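# Insert the keyed peg fully into the plate's hole

## Task

Take the peg lying on the table and lower it into the plate's hole in the single orientation that fits, until it sits on the hole's bottom. Do not force or jam it.

## Robot and tools

Robot: two arms. left_arm carries a five-finger left hand and right_arm a right hand. The left hand mirrors the right. Calibrated bases in the scene frame: left_arm at (-0.021, +0.359, 0) m, right_arm at (+0.020, -0.254, 0) m, each turned very slightly about z. A camera stand sits behind the arms. Cameras: cam_high, cam_left_wrist, cam_right_wrist, each 672x504.

Scene frame: the origin is at table-top height, halfway between the nominal bases. +z is up, +x points out over the table, and left_arm is on the +y side. Image left and right do not follow these names.

Hand point: a spot fixed to the palm, about 0.05 m in front of it and 0.15 m from the wrist flange. Its +z runs along the straight fingers, which reach 0.06 to 0.07 m past it. Its +y points out of the palm. Its +x runs across the palm away from the thumb on the right hand and toward the thumb on the left hand. A wrist bracket on the little-finger side can strike objects.

Row layout (28 numbers, each in [-1, 1], always all 28 even if one arm idles):
1-6: left dx, dy, dz, rx, ry, rz.
7-12: left thumb_turn, thumb_bend, index, middle, ring, little.
13-14: left force_limit, speed.
15-28: the same fourteen numbers for the right arm.

Pose numbers are offsets, not poses. They count from that arm's Hand target as it stood when the action or move began, along the scene axes. 1.0 equals 0.6 m or 180 degrees, and rx, ry, rz form one rotation vector about the Hand target's position. The controller limits the commanded orientation to 40 degrees from the measured one on each step. Sending six zeros asks the arm for its Hand target again.

Finger numbers are absolute targets. -1 means open: straight fingers, and the thumb beside the palm. +1 means closed: fingers curled, and the thumb in front of the palm. force_limit runs from about 0 N at -1 to 10 N at +1, or 15 N for the two thumb motors. speed rises linearly to full at +0.48, where a full stroke takes 0.49 s. To grip, turn the thumb in front of the palm. It holds objects about 0.035 to 0.065 m thick. Close at speed -0.94 or below for a soft grip. No value means 'unchanged', so to keep a hand as it is, repeat its last executed eight numbers. A motor only starts when its target changes by 0.002 or more.

Tools:
- execute_actions(actions, cameras): actions is a list of actions. Each action holds up to 15 rows at 1/30 s per step. If an action has fewer rows, its last row is kept to fill all 15 steps. Every row counts from the action's starting Hand target, not from the row before. An empty list returns the state and, by default, all camera images.
- move(target, speed, blend, blocking, cameras): target is one 28-number row or a list of up to 15 rows. Every row's offsets count from the same starting Hand targets. speed is in m/s, from 0.002 to 4.3, default 0.25. Turning speed is limited to twice that value in rad/s. Give one speed, or one per target. blend is in metres and rounds corners; 0 means stop at each target. With blocking=false the call returns after about 0.5 s while motion continues. A path lasts at least 0.5 s and is cut off after 10 s. Paths do not avoid obstacles or the other arm. Faster moves lag and stray more and hit harder.
- wait(seconds 0 to 10): the scene runs while the arms hold.
- stop(): brakes a running move.
- zoom_image(camera, region [x0,y0,x1,y1]): region is in pixels from the top-left corner, at most 504 by 504, taken from that camera's newest image.
- show_instructions(): shows the reference pages.
- finished_scene(scene=1): ends the scene for good. The peg must stay seated with no help from the robot.

Results: end_effector_position (m) and end_effector_quat_wxyz are in the scene frame. Hand target is the last commanded pose after clipping, and the next offsets count from it. hand_measured, hand_stopped_by and hand_load_n each list six values in finger-number order. hand_stopped_by can read moving, target, force, stalled or fault. A positive load means the finger is being pushed open. A lost grip shows as load dropping to about 0. Joint torques include gravity and have fixed per-arm offsets and scales. A move result adds a 'move:' line with words such as done, off_target, moving, held or fault. done means at rest within 10 mm and 2 degrees. limits=paced means the pose was clipped, and limits=held means a check withheld steps. Results from calls that ran actions also list hand positions at some control steps.

Practical notes: the hand often rests 1 to 3 cm short of its command, and sometimes 5 cm, usually low. Do not read that as contact. Send the remaining distance as a new offset. Steer paths away from an arm's own base. If an arm pushes against something, command it back past the hand point to release the push. Stretched arms, held loads and pushing against things heat the motors. A MOTOR HOT line warns of this, and at 100 °C the arm goes limp for 30 s or more.

Avoid: any contact between the two hands or arms, dropping the peg, knocking anything off the table, fast impacts, forcing the peg into the hole, and heavy loads on the fingers. Loose objects may get small random nudges. Insert slowly, check alignment with the cameras, and open the hand only once the peg is at rest on the bottom.

Each tool is called after "Request:" as a command line: name --argument value for each argument, lists and objects as JSON in quotes; but a table of rows of numbers goes row by row, as --pt "numbers of a row", without its own name.

Reference images:

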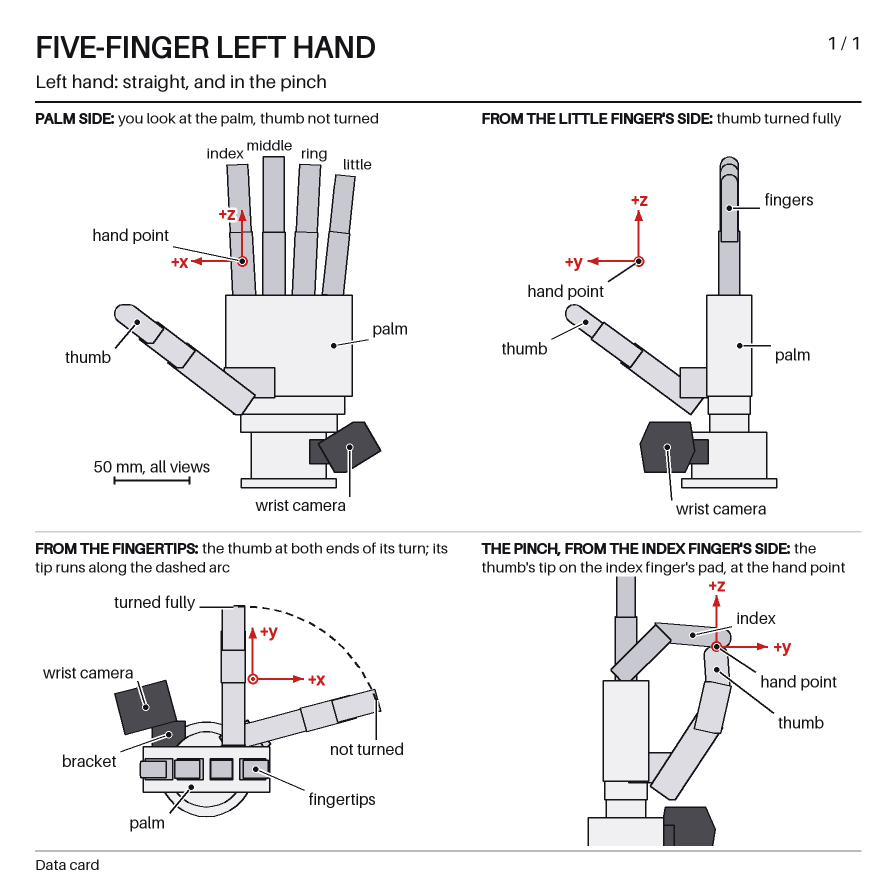

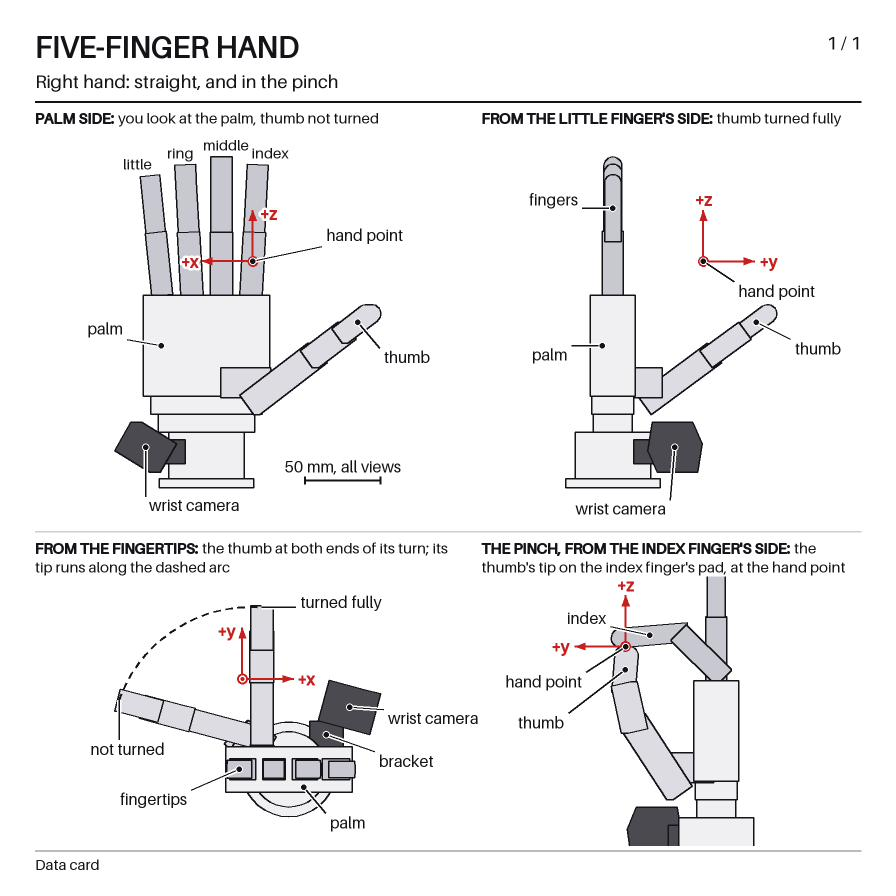

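## Session

Request:
execute_actions --actions '[]'

Scene clock: 0.00 s.
left_arm: end_effector_position=(+0.1535, +0.6736, +0.1271) hand_measured=(-1.000, -1.000, -1.000, -1.000, -1.000, -1.000) hand_load_n=(+0.0, +0.0, +0.0, +0.0, +0.0, +0.0) hand_stopped_by=(target, target, target, target, target, target) hand_force_limit=0.00 hand_speed=-0.80 end_effector_quat_wxyz=(+0.004, +0.808, +0.590, +0.007) | right_arm: end_effector_position=(+0.4369, +0.2778, +0.2339) hand_measured=(-1.000, -1.000, -1.000, -1.000, -1.000, -1.000) hand_load_n=(+0.0, +0.0, +0.0, +0.0, +0.0, +0.0) hand_stopped_by=(target, target, target, target, target, target) hand_force_limit=0.00 hand_speed=-0.80 end_effector_quat_wxyz=(-0.440, +0.652, -0.186, +0.589)
Joint positions: left_arm=[1.212 1.223 0.916 -1.257 0.014 -1.593] | right_arm=[1.156 1.7 1.084 0.728 0.758 -0.729]
Joint velocities: within noise
Joint torques (N m): no reading
Heat: left arm: hottest wrist yaw 33 °C; right arm: hottest wrist yaw 33 °C.
Hand target: left_arm +0.1561, +0.6813, +0.1349; -0.002, +0.808, +0.590, +0.014 | right_arm +0.4394, +0.2830, +0.2476; -0.449, +0.643, -0.191, +0.591

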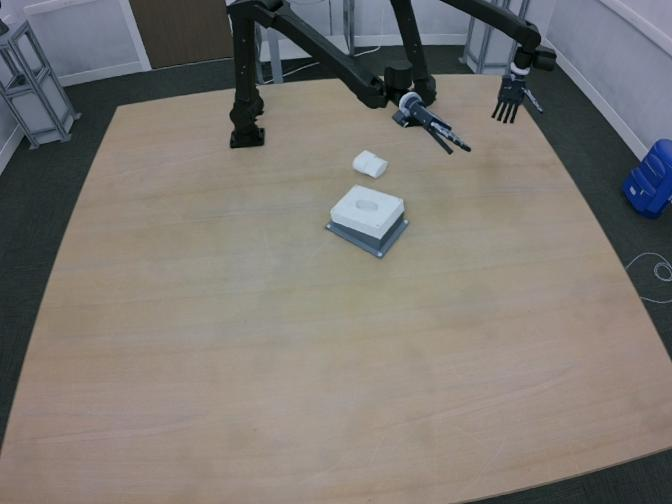

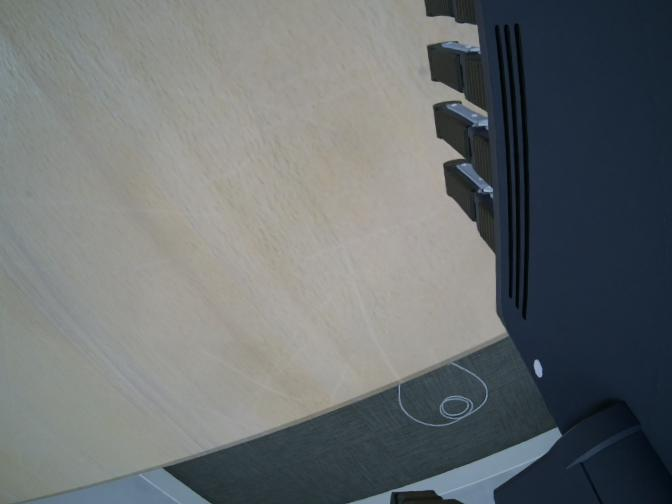

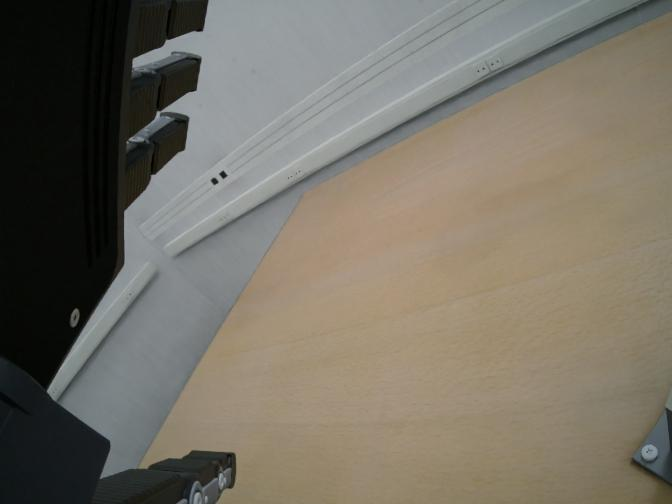

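Request:
zoom_image --camera "cam_high" --region '[300, 130, 440, 270]'

Request:
zoom_image --camera "cam_high" --region '[200, 0, 600, 300]'

Scaled by 3.600.

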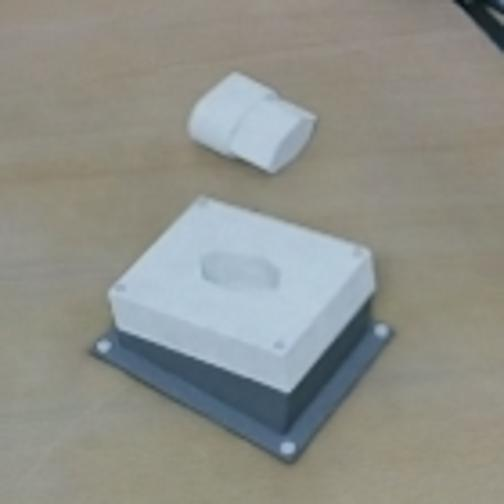

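Scaled by 1.260.

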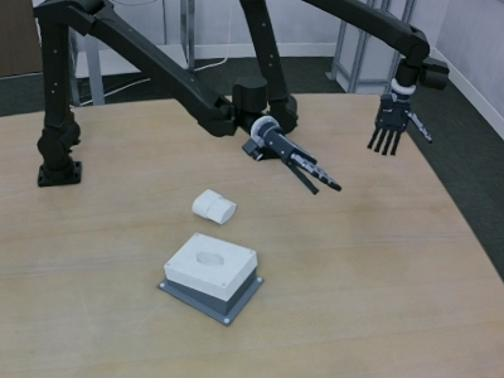

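Request:
move --target '[0,0,0,0,0,0,-1,-1,-1,-1,-1,-1,0,-0.8,-0.18,-0.27,0.17,-0.189,0.489,0,-1,-1,-1,-1,-1,-1,0,-0.8]' --cameras '["all"]'

Scene clock: 12.17 s.
left_arm: end_effector_position=(+0.1535, +0.6736, +0.1271) hand_measured=(-1.000, -1.000, -1.000, -1.000, -1.000, -1.000) hand_load_n=(+0.0, +0.0, +0.0, +0.0, +0.0, +0.0) hand_stopped_by=(target, target, target, target, target, target) hand_force_limit=0.00 hand_speed=-0.80 end_effector_quat_wxyz=(+0.004, +0.808, +0.590, +0.007) | right_arm: end_effector_position=(+0.3314, +0.1299, +0.3350) hand_measured=(-1.000, -1.000, -1.000, -1.000, -1.000, -1.000) hand_load_n=(+0.0, +0.0, +0.0, +0.0, +0.0, +0.0) hand_stopped_by=(target, target, target, target, target, target) hand_force_limit=0.00 hand_speed=-0.80 end_effector_quat_wxyz=(-0.083, +0.955, -0.282, +0.044)
Joint positions: left_arm=[1.212 1.223 0.916 -1.257 0.014 -1.593] | right_arm=[0.882 1.71 2.015 -1.687 0.01 -0.147]
Joint torques (N m): left_arm=[2.08 -8.18 9.88 -0.13 0.11 -0.07] | right_arm=[-0.56 -14.86 8.38 -0.09 -0.27 -0.05]
Heat: left arm: hottest elbow 32 °C; right arm: hottest shoulder 33 °C.
Hand target: left_arm +0.1561, +0.6813, +0.1349; -0.002, +0.808, +0.590, +0.014 | right_arm +0.3313, +0.1211, +0.3496; -0.005, +0.960, -0.281, +0.012
Off the commanded pose: left_arm 0.011 m, 1 deg | right_arm 0.017 m, 10 deg.
joint sent to its limit (right arm) — joint 4 (wrist pitch), lower limit. The joint targets are off in orientation, not in position.
move: off_target (left_arm, right_arm)

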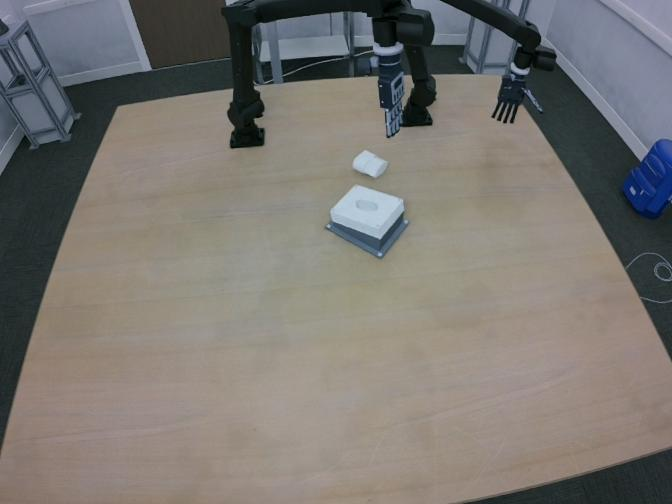

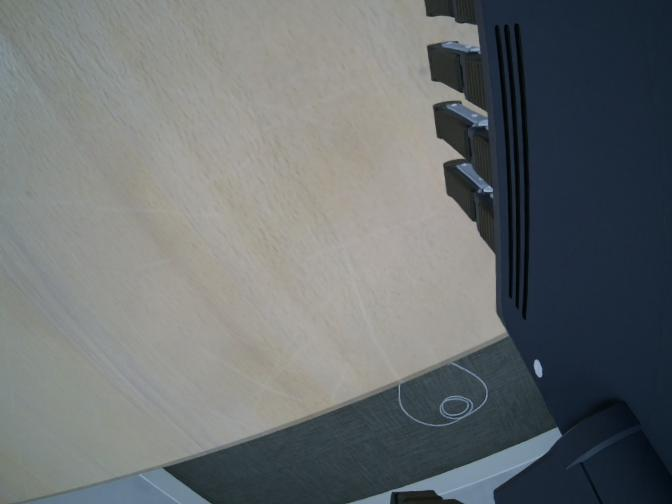

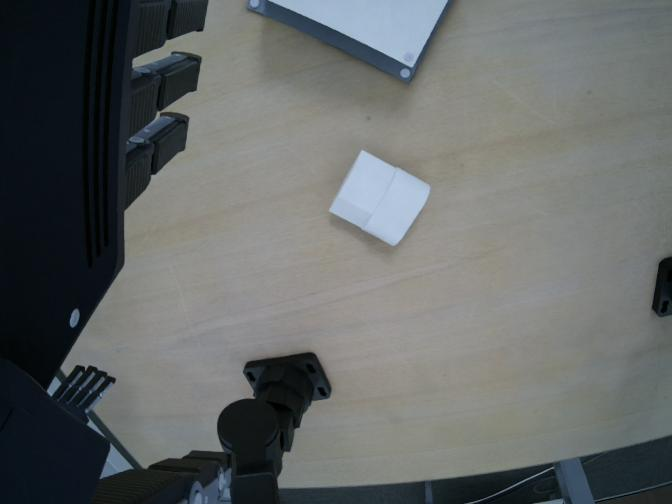

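Request:
zoom_image --camera "cam_right_wrist" --region '[310, 130, 450, 270]'

Request:
zoom_image --camera "cam_high" --region '[320, 140, 420, 265]'

Scaled by 3.600 from the camera's 672x504 image, which has a finer 960x720 frame.

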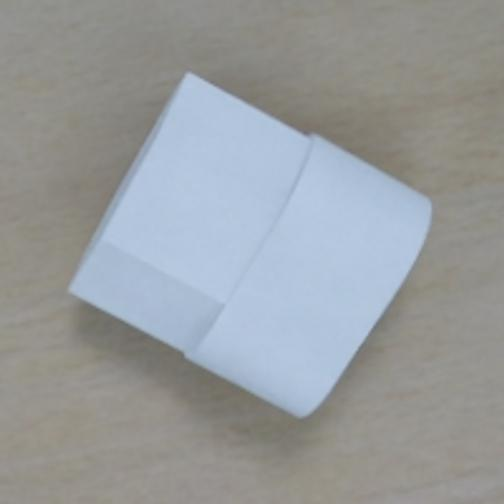

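Scaled by 4.032.

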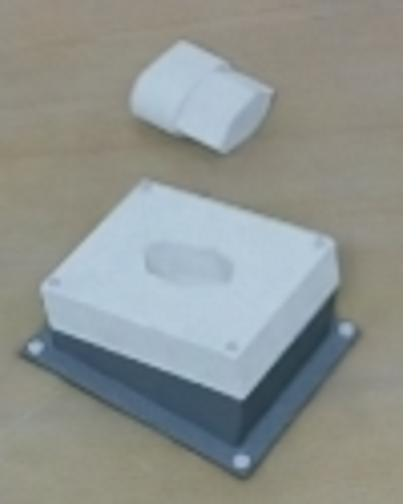

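Request:
zoom_image --camera "cam_right_wrist" --region '[172, 154, 672, 504]'

Request:
zoom_image --camera "cam_high" --region '[200, 60, 480, 270]'

Scaled by 1.008 from the camera's 672x504 image, which has a finer 960x720 frame.

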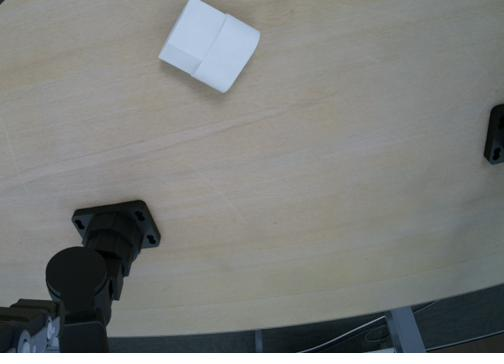

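Scaled by 1.800.

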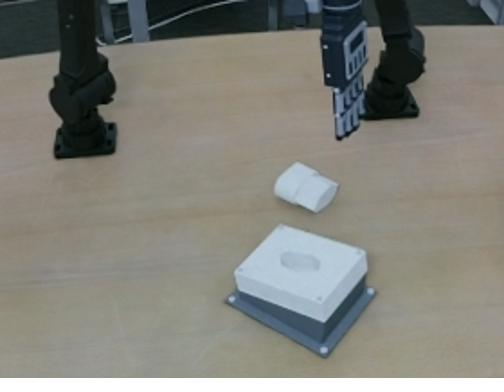

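Request:
move --target '[0,0,0,0,0,0,-1,-1,-1,-1,-1,-1,0,-0.8,-0.11,0.06,-0.29,0,0,0,-1,-1,-1,-1,-1,-1,0,-0.8]' --cameras '["cam_high","cam_right_wrist"]'

Scene clock: 20.20 s.
left_arm: end_effector_position=(+0.1535, +0.6736, +0.1271) hand_measured=(-1.000, -1.000, -1.000, -1.000, -1.000, -1.000) hand_load_n=(+0.0, +0.0, +0.0, +0.0, +0.0, +0.0) hand_stopped_by=(target, target, target, target, target, target) hand_force_limit=0.00 hand_speed=-0.80 end_effector_quat_wxyz=(+0.004, +0.808, +0.590, +0.007) | right_arm: end_effector_position=(+0.2655, +0.1491, +0.1789) hand_measured=(-1.000, -1.000, -1.000, -1.000, -1.000, -1.000) hand_load_n=(+0.0, +0.0, +0.0, +0.0, +0.0, +0.0) hand_stopped_by=(target, target, target, target, target, target) hand_force_limit=0.00 hand_speed=-0.80 end_effector_quat_wxyz=(-0.001, +0.960, -0.279, +0.010)
Joint positions: left_arm=[1.212 1.223 0.916 -1.257 0.014 -1.593] | right_arm=[1.004 1.735 1.617 -1.445 0.019 -0.034]
Joint torques (N m): left_arm=[2.08 -8.12 9.89 -0.16 0.12 -0.07] | right_arm=[1.14 -13.1 8.39 0.53 -0.11 0.19]
Heat: left arm: hottest elbow 33 °C; right arm: hottest shoulder 34 °C.
Hand target: left_arm +0.1561, +0.6813, +0.1349; -0.002, +0.808, +0.590, +0.014 | right_arm +0.2655, +0.1569, +0.1754; -0.005, +0.960, -0.281, +0.012
Off the commanded pose: left_arm 0.011 m, 1 deg | right_arm 0.009 m, 1 deg.
move: off_target (left_arm)
Images, in order (width x height): cam_high 672x504, cam_right_wrist 672x504.

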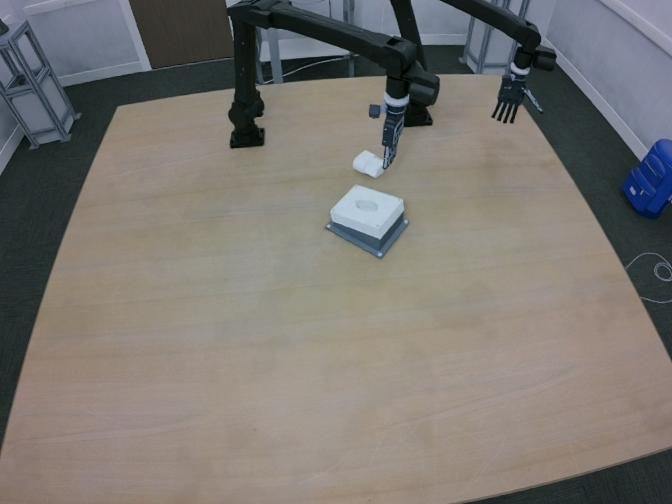

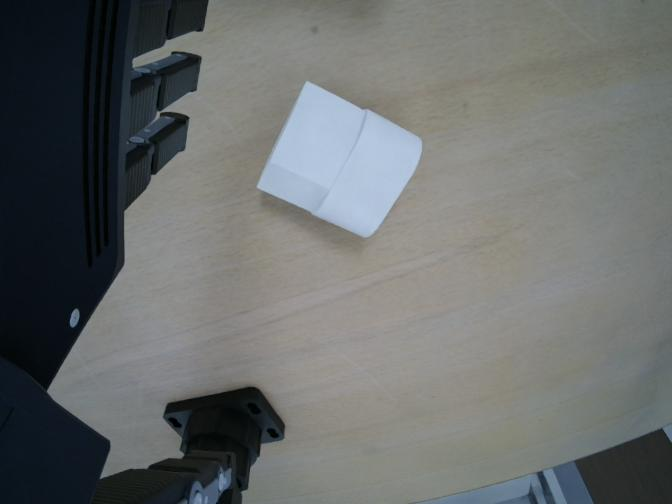

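Request:
zoom_image --camera "cam_right_wrist" --region '[240, 60, 450, 260]'

Scaled by 2.400 from the camera's 672x504 image, which has a finer 960x720 frame.

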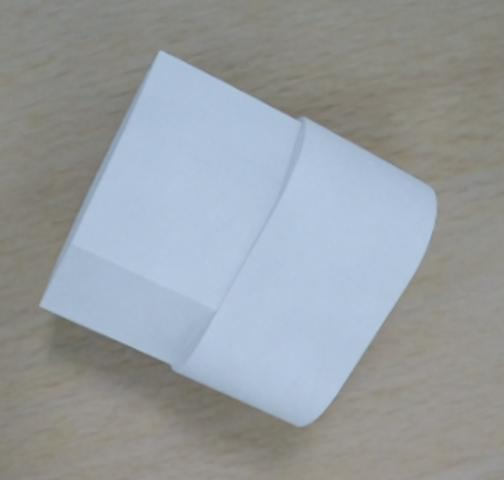

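Request:
move --target '[0,0,0,0,0,0,-1,-1,-1,-1,-1,-1,0,-0.8,0.3725,-0.0565,0.138,-0.043,-0.161,0,-1,-1,-1,-1,-1,-1,0,-0.8]' --cameras '["cam_high","cam_right_wrist"]'

Scene clock: 34.30 s.
left_arm: end_effector_position=(+0.1535, +0.6736, +0.1271) hand_measured=(-1.000, -1.000, -1.000, -1.000, -1.000, -1.000) hand_load_n=(+0.0, +0.0, +0.0, +0.0, +0.5, +0.0) hand_stopped_by=(target, target, target, target, target, target) hand_force_limit=0.00 hand_speed=-0.80 end_effector_quat_wxyz=(+0.004, +0.808, +0.590, +0.007) | right_arm: end_effector_position=(+0.4744, +0.1152, +0.2524) hand_measured=(-1.000, -1.000, -1.000, -1.000, -1.000, -1.000) hand_load_n=(+0.0, +0.0, +0.0, +0.0, +0.0, +0.0) hand_stopped_by=(target, target, target, target, target, target) hand_force_limit=0.00 hand_speed=-0.80 end_effector_quat_wxyz=(+0.001, +0.927, -0.269, +0.263)
Joint positions: left_arm=[1.212 1.223 0.916 -1.257 0.014 -1.593] | right_arm=[0.843 1.871 1.982 -1.42 0.468 -0.258]
Joint torques (N m): left_arm=[2.08 -8.18 9.89 -0.14 0.11 -0.07] | right_arm=[0.56 -14.27 11.95 1.02 0.35 -0.07]
Heat: left arm: hottest elbow 34 °C; right arm: hottest shoulder 34 °C.
Hand target: left_arm +0.1561, +0.6813, +0.1349; -0.002, +0.808, +0.590, +0.014 | right_arm +0.4889, +0.1231, +0.2583; -0.011, +0.924, -0.269, +0.271
Off the commanded pose: left_arm 0.011 m, 1 deg | right_arm 0.018 m, 2 deg.
move: off_target (left_arm, right_arm)
Images, in order (width x height): cam_high 672x504, cam_right_wrist 672x504.

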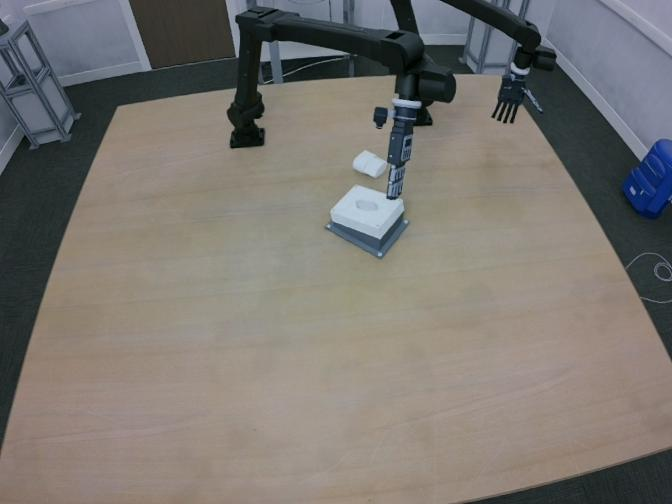

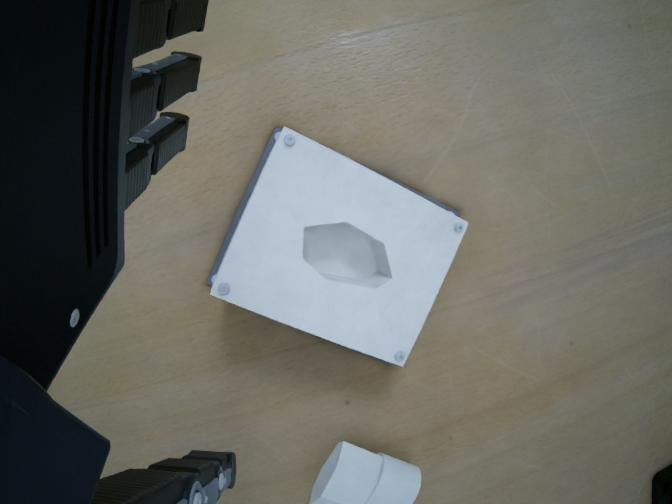

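Request:
zoom_image --camera "cam_right_wrist" --region '[190, 110, 480, 380]'

Request:
zoom_image --camera "cam_right_wrist" --region '[280, 200, 420, 310]'

Request:
zoom_image --camera "cam_right_wrist" --region '[280, 414, 450, 504]'

Scaled by 1.738 from the camera's 672x504 image, which has a finer 960x720 frame.

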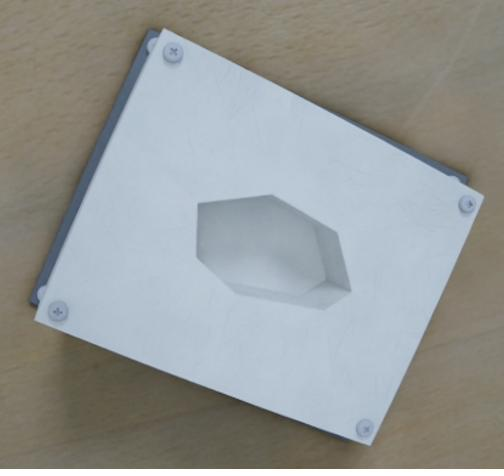

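Scaled by 3.600 from the camera's 672x504 image, which has a finer 960x720 frame.

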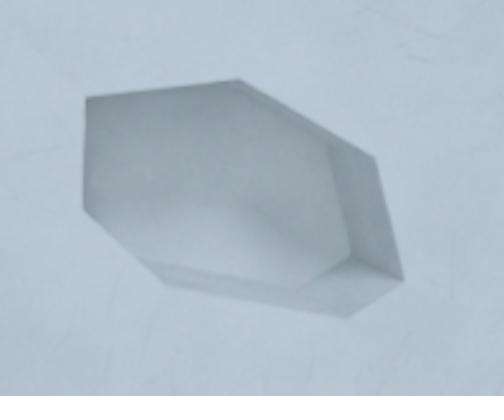

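Scaled by 2.965 from the camera's 672x504 image, which has a finer 960x720 frame.

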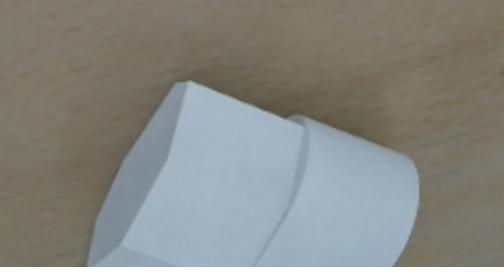

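Request:
move --target '[0.157,-0.385,0.19,0,0,-0.456,-1,-1,-1,-1,-1,-1,0,-0.8,-0.23,-0.62,0.07,0,0,0,-1,-1,-1,-1,-1,-1,0,-0.8]' --cameras '["cam_high"]'

Scene clock: 47.10 s.
left_arm: end_effector_position=(+0.2410, +0.4469, +0.2342) hand_measured=(-1.000, -1.000, -1.000, -1.000, -1.000, -1.000) hand_load_n=(+0.0, +0.0, +0.0, +0.0, +0.0, +0.0) hand_stopped_by=(target, target, target, target, target, target) hand_force_limit=0.00 hand_speed=-0.80 end_effector_quat_wxyz=(+0.014, +0.997, -0.074, +0.002) | right_arm: end_effector_position=(+0.3502, -0.2448, +0.2960) hand_measured=(-1.000, -1.000, -1.000, -1.000, -1.000, -1.000) hand_load_n=(+0.0, +0.0, +0.0, +0.0, +0.0, +0.0) hand_stopped_by=(target, target, target, target, target, target) hand_force_limit=0.00 hand_speed=-0.80 end_effector_quat_wxyz=(-0.008, +0.926, -0.270, +0.263)
Joint positions: left_arm=[0.555 1.088 1.096 -1.592 0.025 -0.84] | right_arm=[0.271 1.027 1.194 -1.26 0.242 -0.825]
Joint torques (N m): left_arm=[1.55 -5.66 12.3 -0.59 0.21 0.08] | right_arm=[0.03 -5.89 8.53 1.43 -0.03 -0.12]
Heat: left arm: hottest elbow 35 °C; right arm: hottest shoulder 34 °C.
Hand target: left_arm +0.2503, +0.4503, +0.2489; +0.008, +0.996, -0.086, +0.012 | right_arm +0.3509, -0.2488, +0.3002; -0.011, +0.924, -0.269, +0.271
Off the commanded pose: left_arm 0.018 m, 2 deg | right_arm 0.006 m, 1 deg.
move: off_target (left_arm)
Images, in order (width x height): cam_high 672x504.

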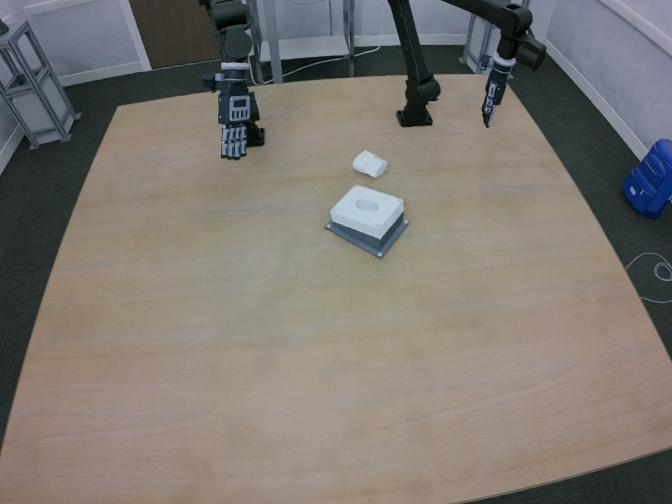

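Request:
move --target '[-0.017,-0.30,-0.148,0.1217,-0.3269,-0.620,-1,-1,-1,-1,-1,-1,0,-0.8,0,0,0,0,0,0,-1,-1,-1,-1,-1,-1,0,-0.8]' --cameras '["all"]'

Scene clock: 54.47 s.
left_arm: end_effector_position=(+0.2377, +0.2716, +0.1582) hand_measured=(-1.000, -1.000, -1.000, -1.000, -1.000, -1.000) hand_load_n=(+0.0, +0.0, +0.0, +0.0, +0.0, -0.5) hand_stopped_by=(target, target, target, target, target, target) hand_force_limit=0.00 hand_speed=-0.80 end_effector_quat_wxyz=(+0.166, -0.380, +0.821, -0.393) | right_arm: end_effector_position=(+0.3502, -0.2448, +0.2960) hand_measured=(-1.000, -1.000, -1.000, -1.000, -1.000, -1.000) hand_load_n=(+0.0, +0.0, +0.0, +0.0, +0.0, +0.0) hand_stopped_by=(target, target, target, target, target, target) hand_force_limit=0.00 hand_speed=-0.80 end_effector_quat_wxyz=(-0.008, +0.927, -0.269, +0.263)
Joint positions: left_arm=[0.039 0.682 0.582 -0.772 0.59 0.549] | right_arm=[0.271 1.027 1.194 -1.26 0.242 -0.826]
Joint torques (N m): left_arm=[1.49 -2.9 9.46 1.36 0.63 0.12] | right_arm=[-0.56 -5.95 8.46 1.37 -0.02 -0.07]
Heat: left arm: hottest elbow 36 °C; right arm: hottest shoulder 34 °C.
Hand target: left_arm +0.2401, +0.2704, +0.1600; +0.176, -0.366, +0.823, -0.397 | right_arm +0.3509, -0.2488, +0.3002; -0.011, +0.924, -0.269, +0.271
Off the commanded pose: left_arm 0.003 m, 2 deg | right_arm 0.006 m, 1 deg.
move: done

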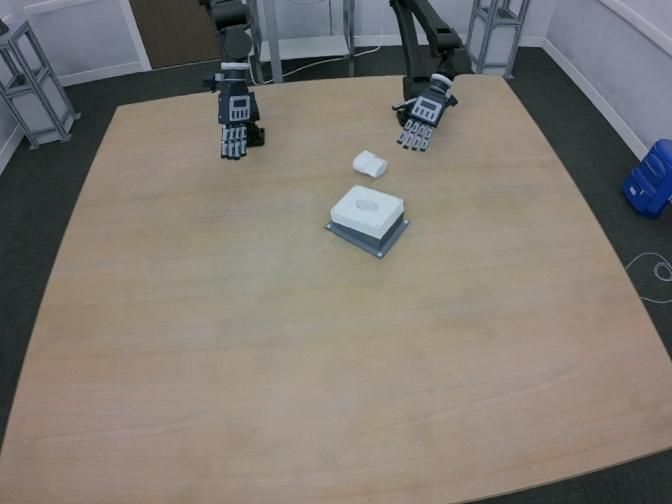

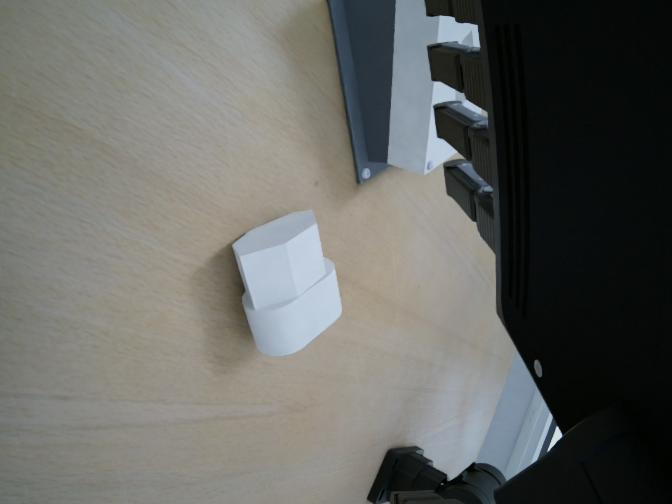

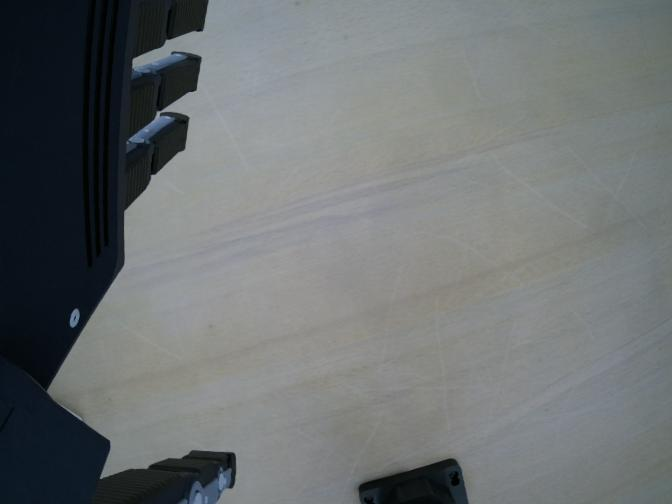

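Request:
zoom_image --camera "cam_left_wrist" --region '[210, 190, 370, 370]'

Request:
zoom_image --camera "cam_left_wrist" --region '[320, 0, 500, 200]'

Scaled by 2.800 from the camera's 672x504 image, which has a finer 960x720 frame.

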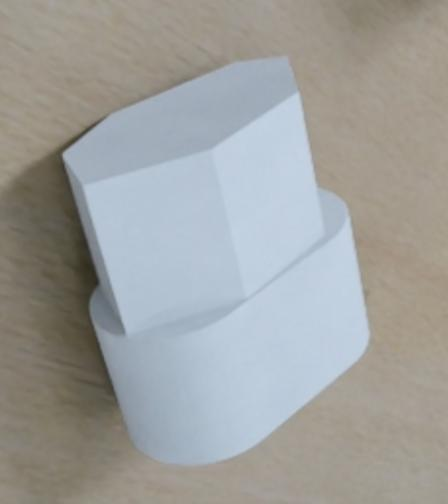

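Scaled by 2.520 from the camera's 672x504 image, which has a finer 960x720 frame.

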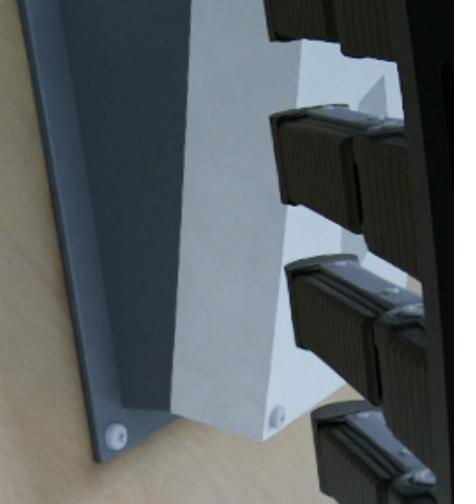

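Request:
move --target '[-0.0535,-0.175,-0.0667,0,0,0,1,-1,-1,-1,-1,-1,0,0,0,0,0,0,0,0,-1,-1,-1,-1,-1,-1,0,-0.8]' --cameras '["all"]'

Scene clock: 75.00 s.
left_arm: end_effector_position=(+0.2064, +0.1695, +0.1202) hand_measured=(+1.000, -1.000, -1.000, -1.000, -1.000, -1.000) hand_load_n=(+0.0, +0.0, +0.0, +0.0, +0.0, +0.0) hand_stopped_by=(target, target, target, target, target, target) hand_force_limit=0.00 hand_speed=0.00 end_effector_quat_wxyz=(+0.177, -0.363, +0.826, -0.393) | right_arm: end_effector_position=(+0.3502, -0.2448, +0.2960) hand_measured=(-1.000, -1.000, -1.000, -1.000, -1.000, -1.000) hand_load_n=(+0.0, +0.0, +0.0, +0.0, +0.0, +0.0) hand_stopped_by=(target, target, target, target, target, target) hand_force_limit=0.00 hand_speed=-0.80 end_effector_quat_wxyz=(-0.008, +0.927, -0.269, +0.263)
Joint positions: left_arm=[-0.533 0.627 0.44 -0.504 0.178 0.154] | right_arm=[0.271 1.027 1.194 -1.26 0.242 -0.826]
Joint torques (N m): left_arm=[1.49 -1.08 9.76 1.68 0.02 -0.18] | right_arm=[-0.38 -5.66 8.49 1.4 -0.04 -0.1]
Heat: left arm: hottest elbow 36 °C; right arm: hottest shoulder 34 °C.
Hand target: left_arm +0.2080, +0.1654, +0.1199; +0.176, -0.366, +0.823, -0.397 | right_arm +0.3509, -0.2488, +0.3002; -0.011, +0.924, -0.269, +0.271
Off the commanded pose: left_arm 0.004 m, 1 deg | right_arm 0.006 m, 1 deg.
move: done

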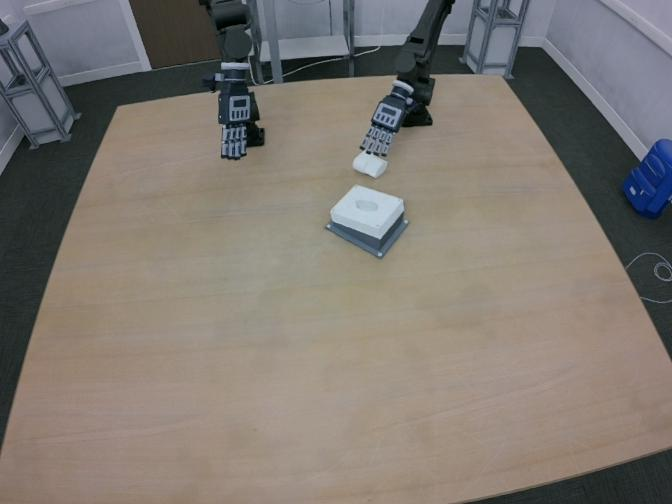

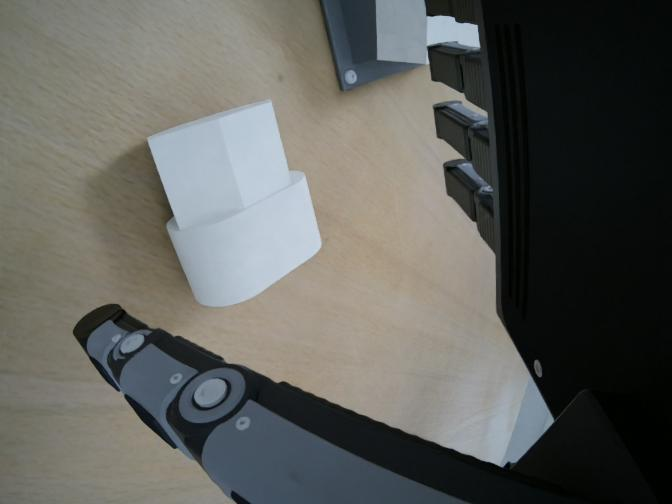

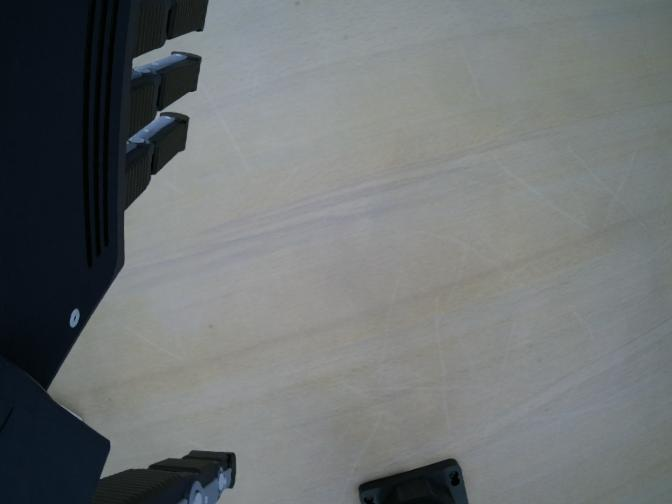

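Request:
zoom_image --camera "cam_left_wrist" --region '[60, 80, 340, 350]'

Scaled by 1.800 from the camera's 672x504 image, which has a finer 960x720 frame.

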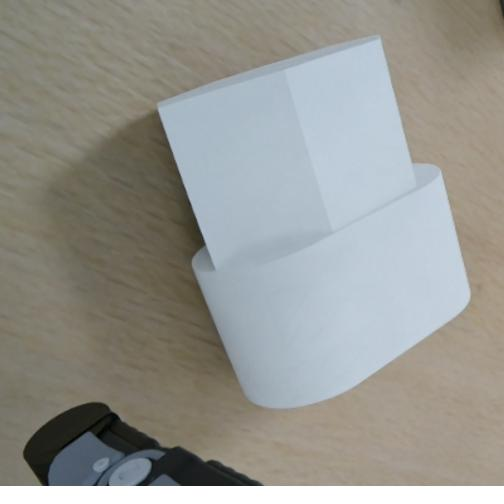

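Request:
move --target '[-0.1,0,0,0,0,0,1,-1,-1,-1,-1,-1,0,0,0,0,0,0,0,0,-1,-1,-1,-1,-1,-1,0,-0.8]' --cameras '["cam_left_wrist"]'

Request:
zoom_image --camera "cam_left_wrist" --region '[60, 0, 400, 270]'

Scene clock: 84.10 s.
left_arm: end_effector_position=(+0.1519, +0.1653, +0.1201) hand_measured=(+1.000, -1.000, -1.000, -1.000, -1.000, -1.000) hand_load_n=(+0.5, +0.0, +0.0, -0.5, +0.0, +0.0) hand_stopped_by=(target, target, target, target, target, target) hand_force_limit=0.00 hand_speed=0.00 end_effector_quat_wxyz=(+0.179, -0.362, +0.824, -0.397) | right_arm: end_effector_position=(+0.3502, -0.2448, +0.2960) hand_measured=(-1.000, -1.000, -1.000, -1.000, -1.000, -1.000) hand_load_n=(+0.0, +0.0, +0.0, +0.0, +0.0, +0.0) hand_stopped_by=(target, target, target, target, target, target) hand_force_limit=0.00 hand_speed=-0.80 end_effector_quat_wxyz=(-0.008, +0.927, -0.269, +0.263)
Joint positions: left_arm=[-0.744 0.418 0.386 -0.636 0.013 0.021] | right_arm=[0.271 1.027 1.194 -1.26 0.242 -0.826]
Joint torques (N m): left_arm=[1.44 -0.79 9.94 0.59 -0.08 -0.23] | right_arm=[-0.32 -5.66 8.47 1.52 -0.06 -0.06]
Heat: left arm: hottest elbow 36 °C; right arm: hottest shoulder 34 °C.
Hand target: left_arm +0.1480, +0.1654, +0.1200; +0.176, -0.366, +0.823, -0.397 | right_arm +0.3509, -0.2488, +0.3002; -0.011, +0.924, -0.269, +0.271
Off the commanded pose: left_arm 0.004 m, 1 deg | right_arm 0.006 m, 1 deg.
move: done
Images, in order (width x height): cam_left_wrist 672x504.

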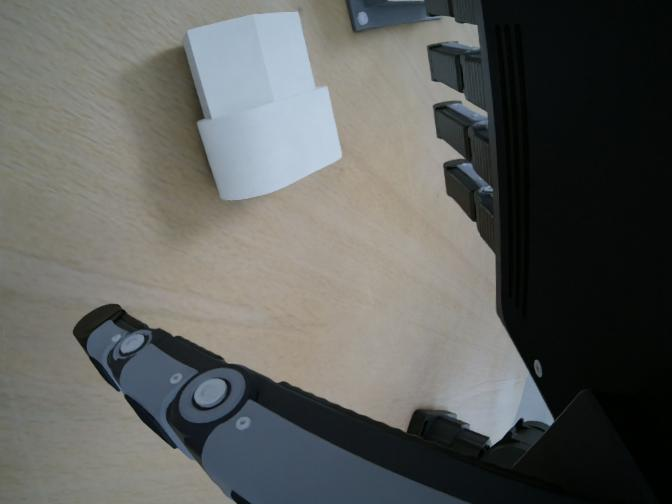

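Scaled by 1.482 from the camera's 672x504 image, which has a finer 960x720 frame.

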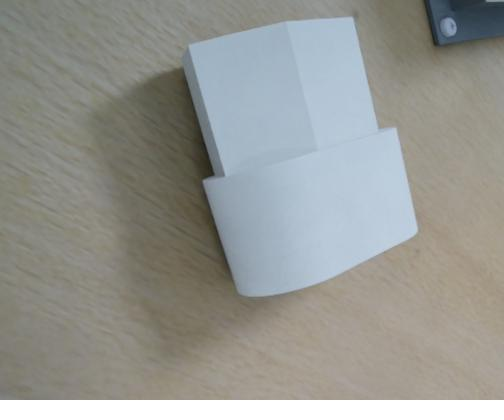

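Request:
move --target '[0.108,-0.0735,-0.0667,0,0,0,1,-1,-1,-1,-1,-1,0,0,0,0,0,0,0,0,-1,-1,-1,-1,-1,-1,0,-0.8]' --cameras '["cam_left_wrist","cam_high"]'

Scene clock: 96.17 s.
left_arm: end_effector_position=(+0.2051, +0.1271, +0.0727) hand_measured=(+1.000, -1.000, -1.000, -1.000, -1.000, -1.000) hand_load_n=(+0.5, +0.0, +0.0, +0.0, +0.0, +0.0) hand_stopped_by=(target, target, target, target, target, target) hand_force_limit=0.00 hand_speed=0.00 end_effector_quat_wxyz=(+0.169, -0.373, +0.825, -0.389) | right_arm: end_effector_position=(+0.3502, -0.2448, +0.2960) hand_measured=(-1.000, -1.000, -1.000, -1.000, -1.000, -1.000) hand_load_n=(+0.5, -0.5, +0.0, +0.0, +0.0, +0.0) hand_stopped_by=(target, target, target, target, target, target) hand_force_limit=0.00 hand_speed=-0.80 end_effector_quat_wxyz=(-0.008, +0.927, -0.269, +0.263)
Joint positions: left_arm=[-0.707 0.808 0.374 -0.262 0.043 0.022] | right_arm=[0.271 1.027 1.194 -1.26 0.242 -0.826]
Joint torques (N m): left_arm=[1.96 -2.43 10.43 1.5 0.12 0.07] | right_arm=[-0.56 -5.36 8.54 1.31 -0.01 -0.03]
Heat: left arm: hottest elbow 36 °C; right arm: hottest shoulder 34 °C.
Hand target: left_arm +0.2128, +0.1213, +0.0800; +0.176, -0.366, +0.823, -0.397 | right_arm +0.3509, -0.2488, +0.3002; -0.011, +0.924, -0.269, +0.271
Off the commanded pose: left_arm 0.012 m, 2 deg | right_arm 0.006 m, 1 deg.
move: off_target (left_arm)
Images, in order (width x height): cam_high 672x504, cam_left_wrist 672x504.

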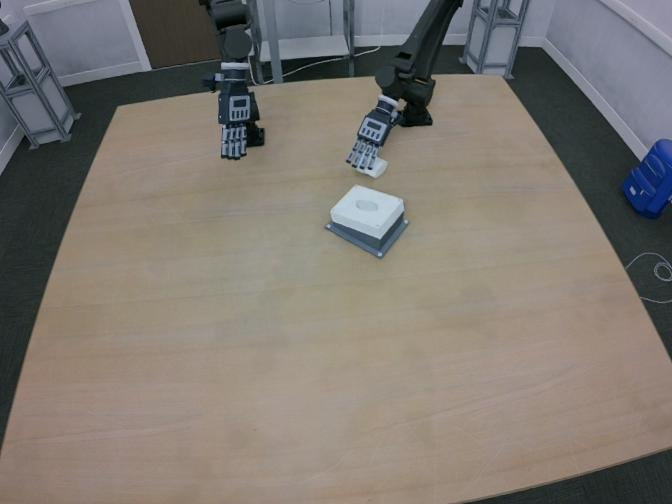

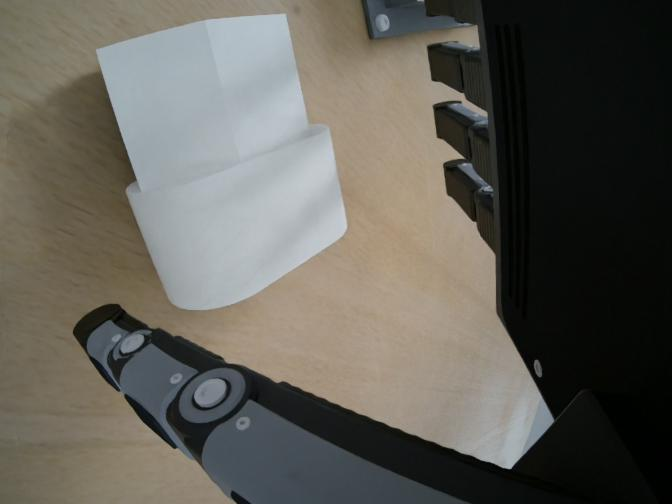

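Request:
move --target '[0.0107,-0.0097,-0.0617,0,0,0,1,-1,-1,-1,-1,-1,0,0,0,0,0,0,0,0,-1,-1,-1,-1,-1,-1,0,-0.8]' --speed 0.06 --cameras '["cam_left_wrist"]'

Scene clock: 100.90 s.
left_arm: end_effector_position=(+0.2181, +0.1166, +0.0454) hand_measured=(+1.000, -1.000, -1.000, -1.000, -1.000, -1.000) hand_load_n=(+0.0, +0.0, +0.0, +0.0, +0.0, +0.0) hand_stopped_by=(target, target, target, target, target, target) hand_force_limit=0.00 hand_speed=0.00 end_effector_quat_wxyz=(+0.173, -0.371, +0.822, -0.397) | right_arm: end_effector_position=(+0.3502, -0.2448, +0.2960) hand_measured=(-1.000, -1.000, -1.000, -1.000, -1.000, -1.000) hand_load_n=(+0.0, +0.0, +0.0, +0.0, +0.0, +0.0) hand_stopped_by=(target, target, target, target, target, target) hand_force_limit=0.00 hand_speed=-0.80 end_effector_quat_wxyz=(-0.008, +0.927, -0.269, +0.263)
Joint positions: left_arm=[-0.707 0.941 0.338 -0.074 0.043 0.022] | right_arm=[0.271 1.027 1.194 -1.26 0.242 -0.826]
Joint torques (N m): left_arm=[1.9 -3.25 8.32 1.69 0.06 0.06] | right_arm=[-0.15 -6.07 8.5 1.44 -0.02 -0.06]
Heat: left arm: hottest elbow 37 °C; right arm: hottest elbow 34 °C.
Hand target: left_arm +0.2192, +0.1154, +0.0430; +0.176, -0.366, +0.823, -0.397 | right_arm +0.3509, -0.2488, +0.3002; -0.011, +0.924, -0.269, +0.271
Off the commanded pose: left_arm 0.003 m, 1 deg | right_arm 0.006 m, 1 deg.
move: done
Images, in order (width x height): cam_left_wrist 672x504.

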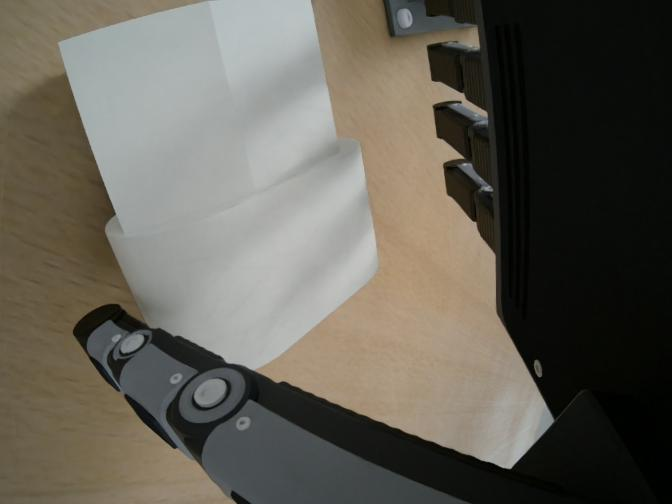

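Request:
zoom_image --camera "cam_left_wrist" --region '[50, 180, 300, 430]'

Scaled by 2.016 from the camera's 672x504 image, which has a finer 960x720 frame.

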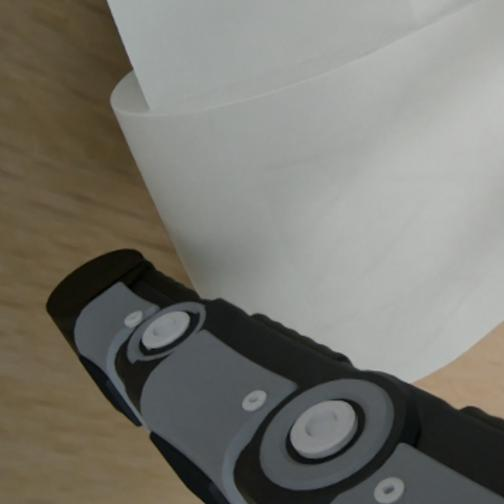

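Request:
move --target '[-0.0062,0.0057,-0.0167,0,0,0,1,-1,-1,-1,-1,-1,0,0,0,0,0,0,0,0,-1,-1,-1,-1,-1,-1,0,-0.8]' --speed 0.04 --cameras '["cam_left_wrist"]'

Scene clock: 104.47 s.
left_arm: end_effector_position=(+0.2146, +0.1194, +0.0357) hand_measured=(+1.000, -1.000, -1.000, -1.000, -1.000, -1.000) hand_load_n=(+0.0, +0.0, +0.0, +0.0, +0.0, +0.0) hand_stopped_by=(target, target, target, target, target, target) hand_force_limit=0.00 hand_speed=0.00 end_effector_quat_wxyz=(+0.173, -0.371, +0.821, -0.397) | right_arm: end_effector_position=(+0.3502, -0.2448, +0.2960) hand_measured=(-1.000, -1.000, -1.000, -1.000, -1.000, -1.000) hand_load_n=(+0.0, +0.0, +0.0, +0.0, +0.0, +0.0) hand_stopped_by=(target, target, target, target, target, target) hand_force_limit=0.00 hand_speed=-0.80 end_effector_quat_wxyz=(-0.008, +0.927, -0.269, +0.263)
Joint positions: left_arm=[-0.707 0.952 0.311 -0.036 0.043 0.022] | right_arm=[0.271 1.027 1.194 -1.26 0.242 -0.826]
Joint torques (N m): left_arm=[1.9 -3.31 8.08 1.68 0.11 0.07] | right_arm=[-0.26 -5.54 8.59 1.37 -0.06 -0.02]
Heat: left arm: hottest elbow 37 °C; right arm: hottest elbow 34 °C.
Hand target: left_arm +0.2156, +0.1188, +0.0331; +0.176, -0.366, +0.823, -0.397 | right_arm +0.3509, -0.2488, +0.3002; -0.011, +0.924, -0.269, +0.271
Off the commanded pose: left_arm 0.003 m, 1 deg | right_arm 0.006 m, 1 deg.
move: done
Images, in order (width x height): cam_left_wrist 672x504.

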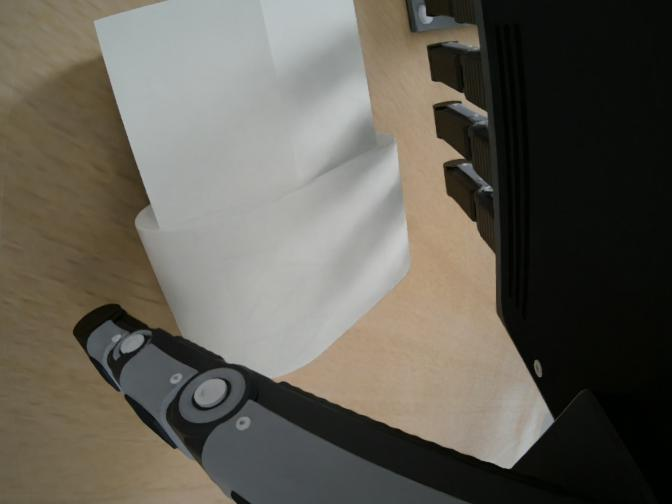

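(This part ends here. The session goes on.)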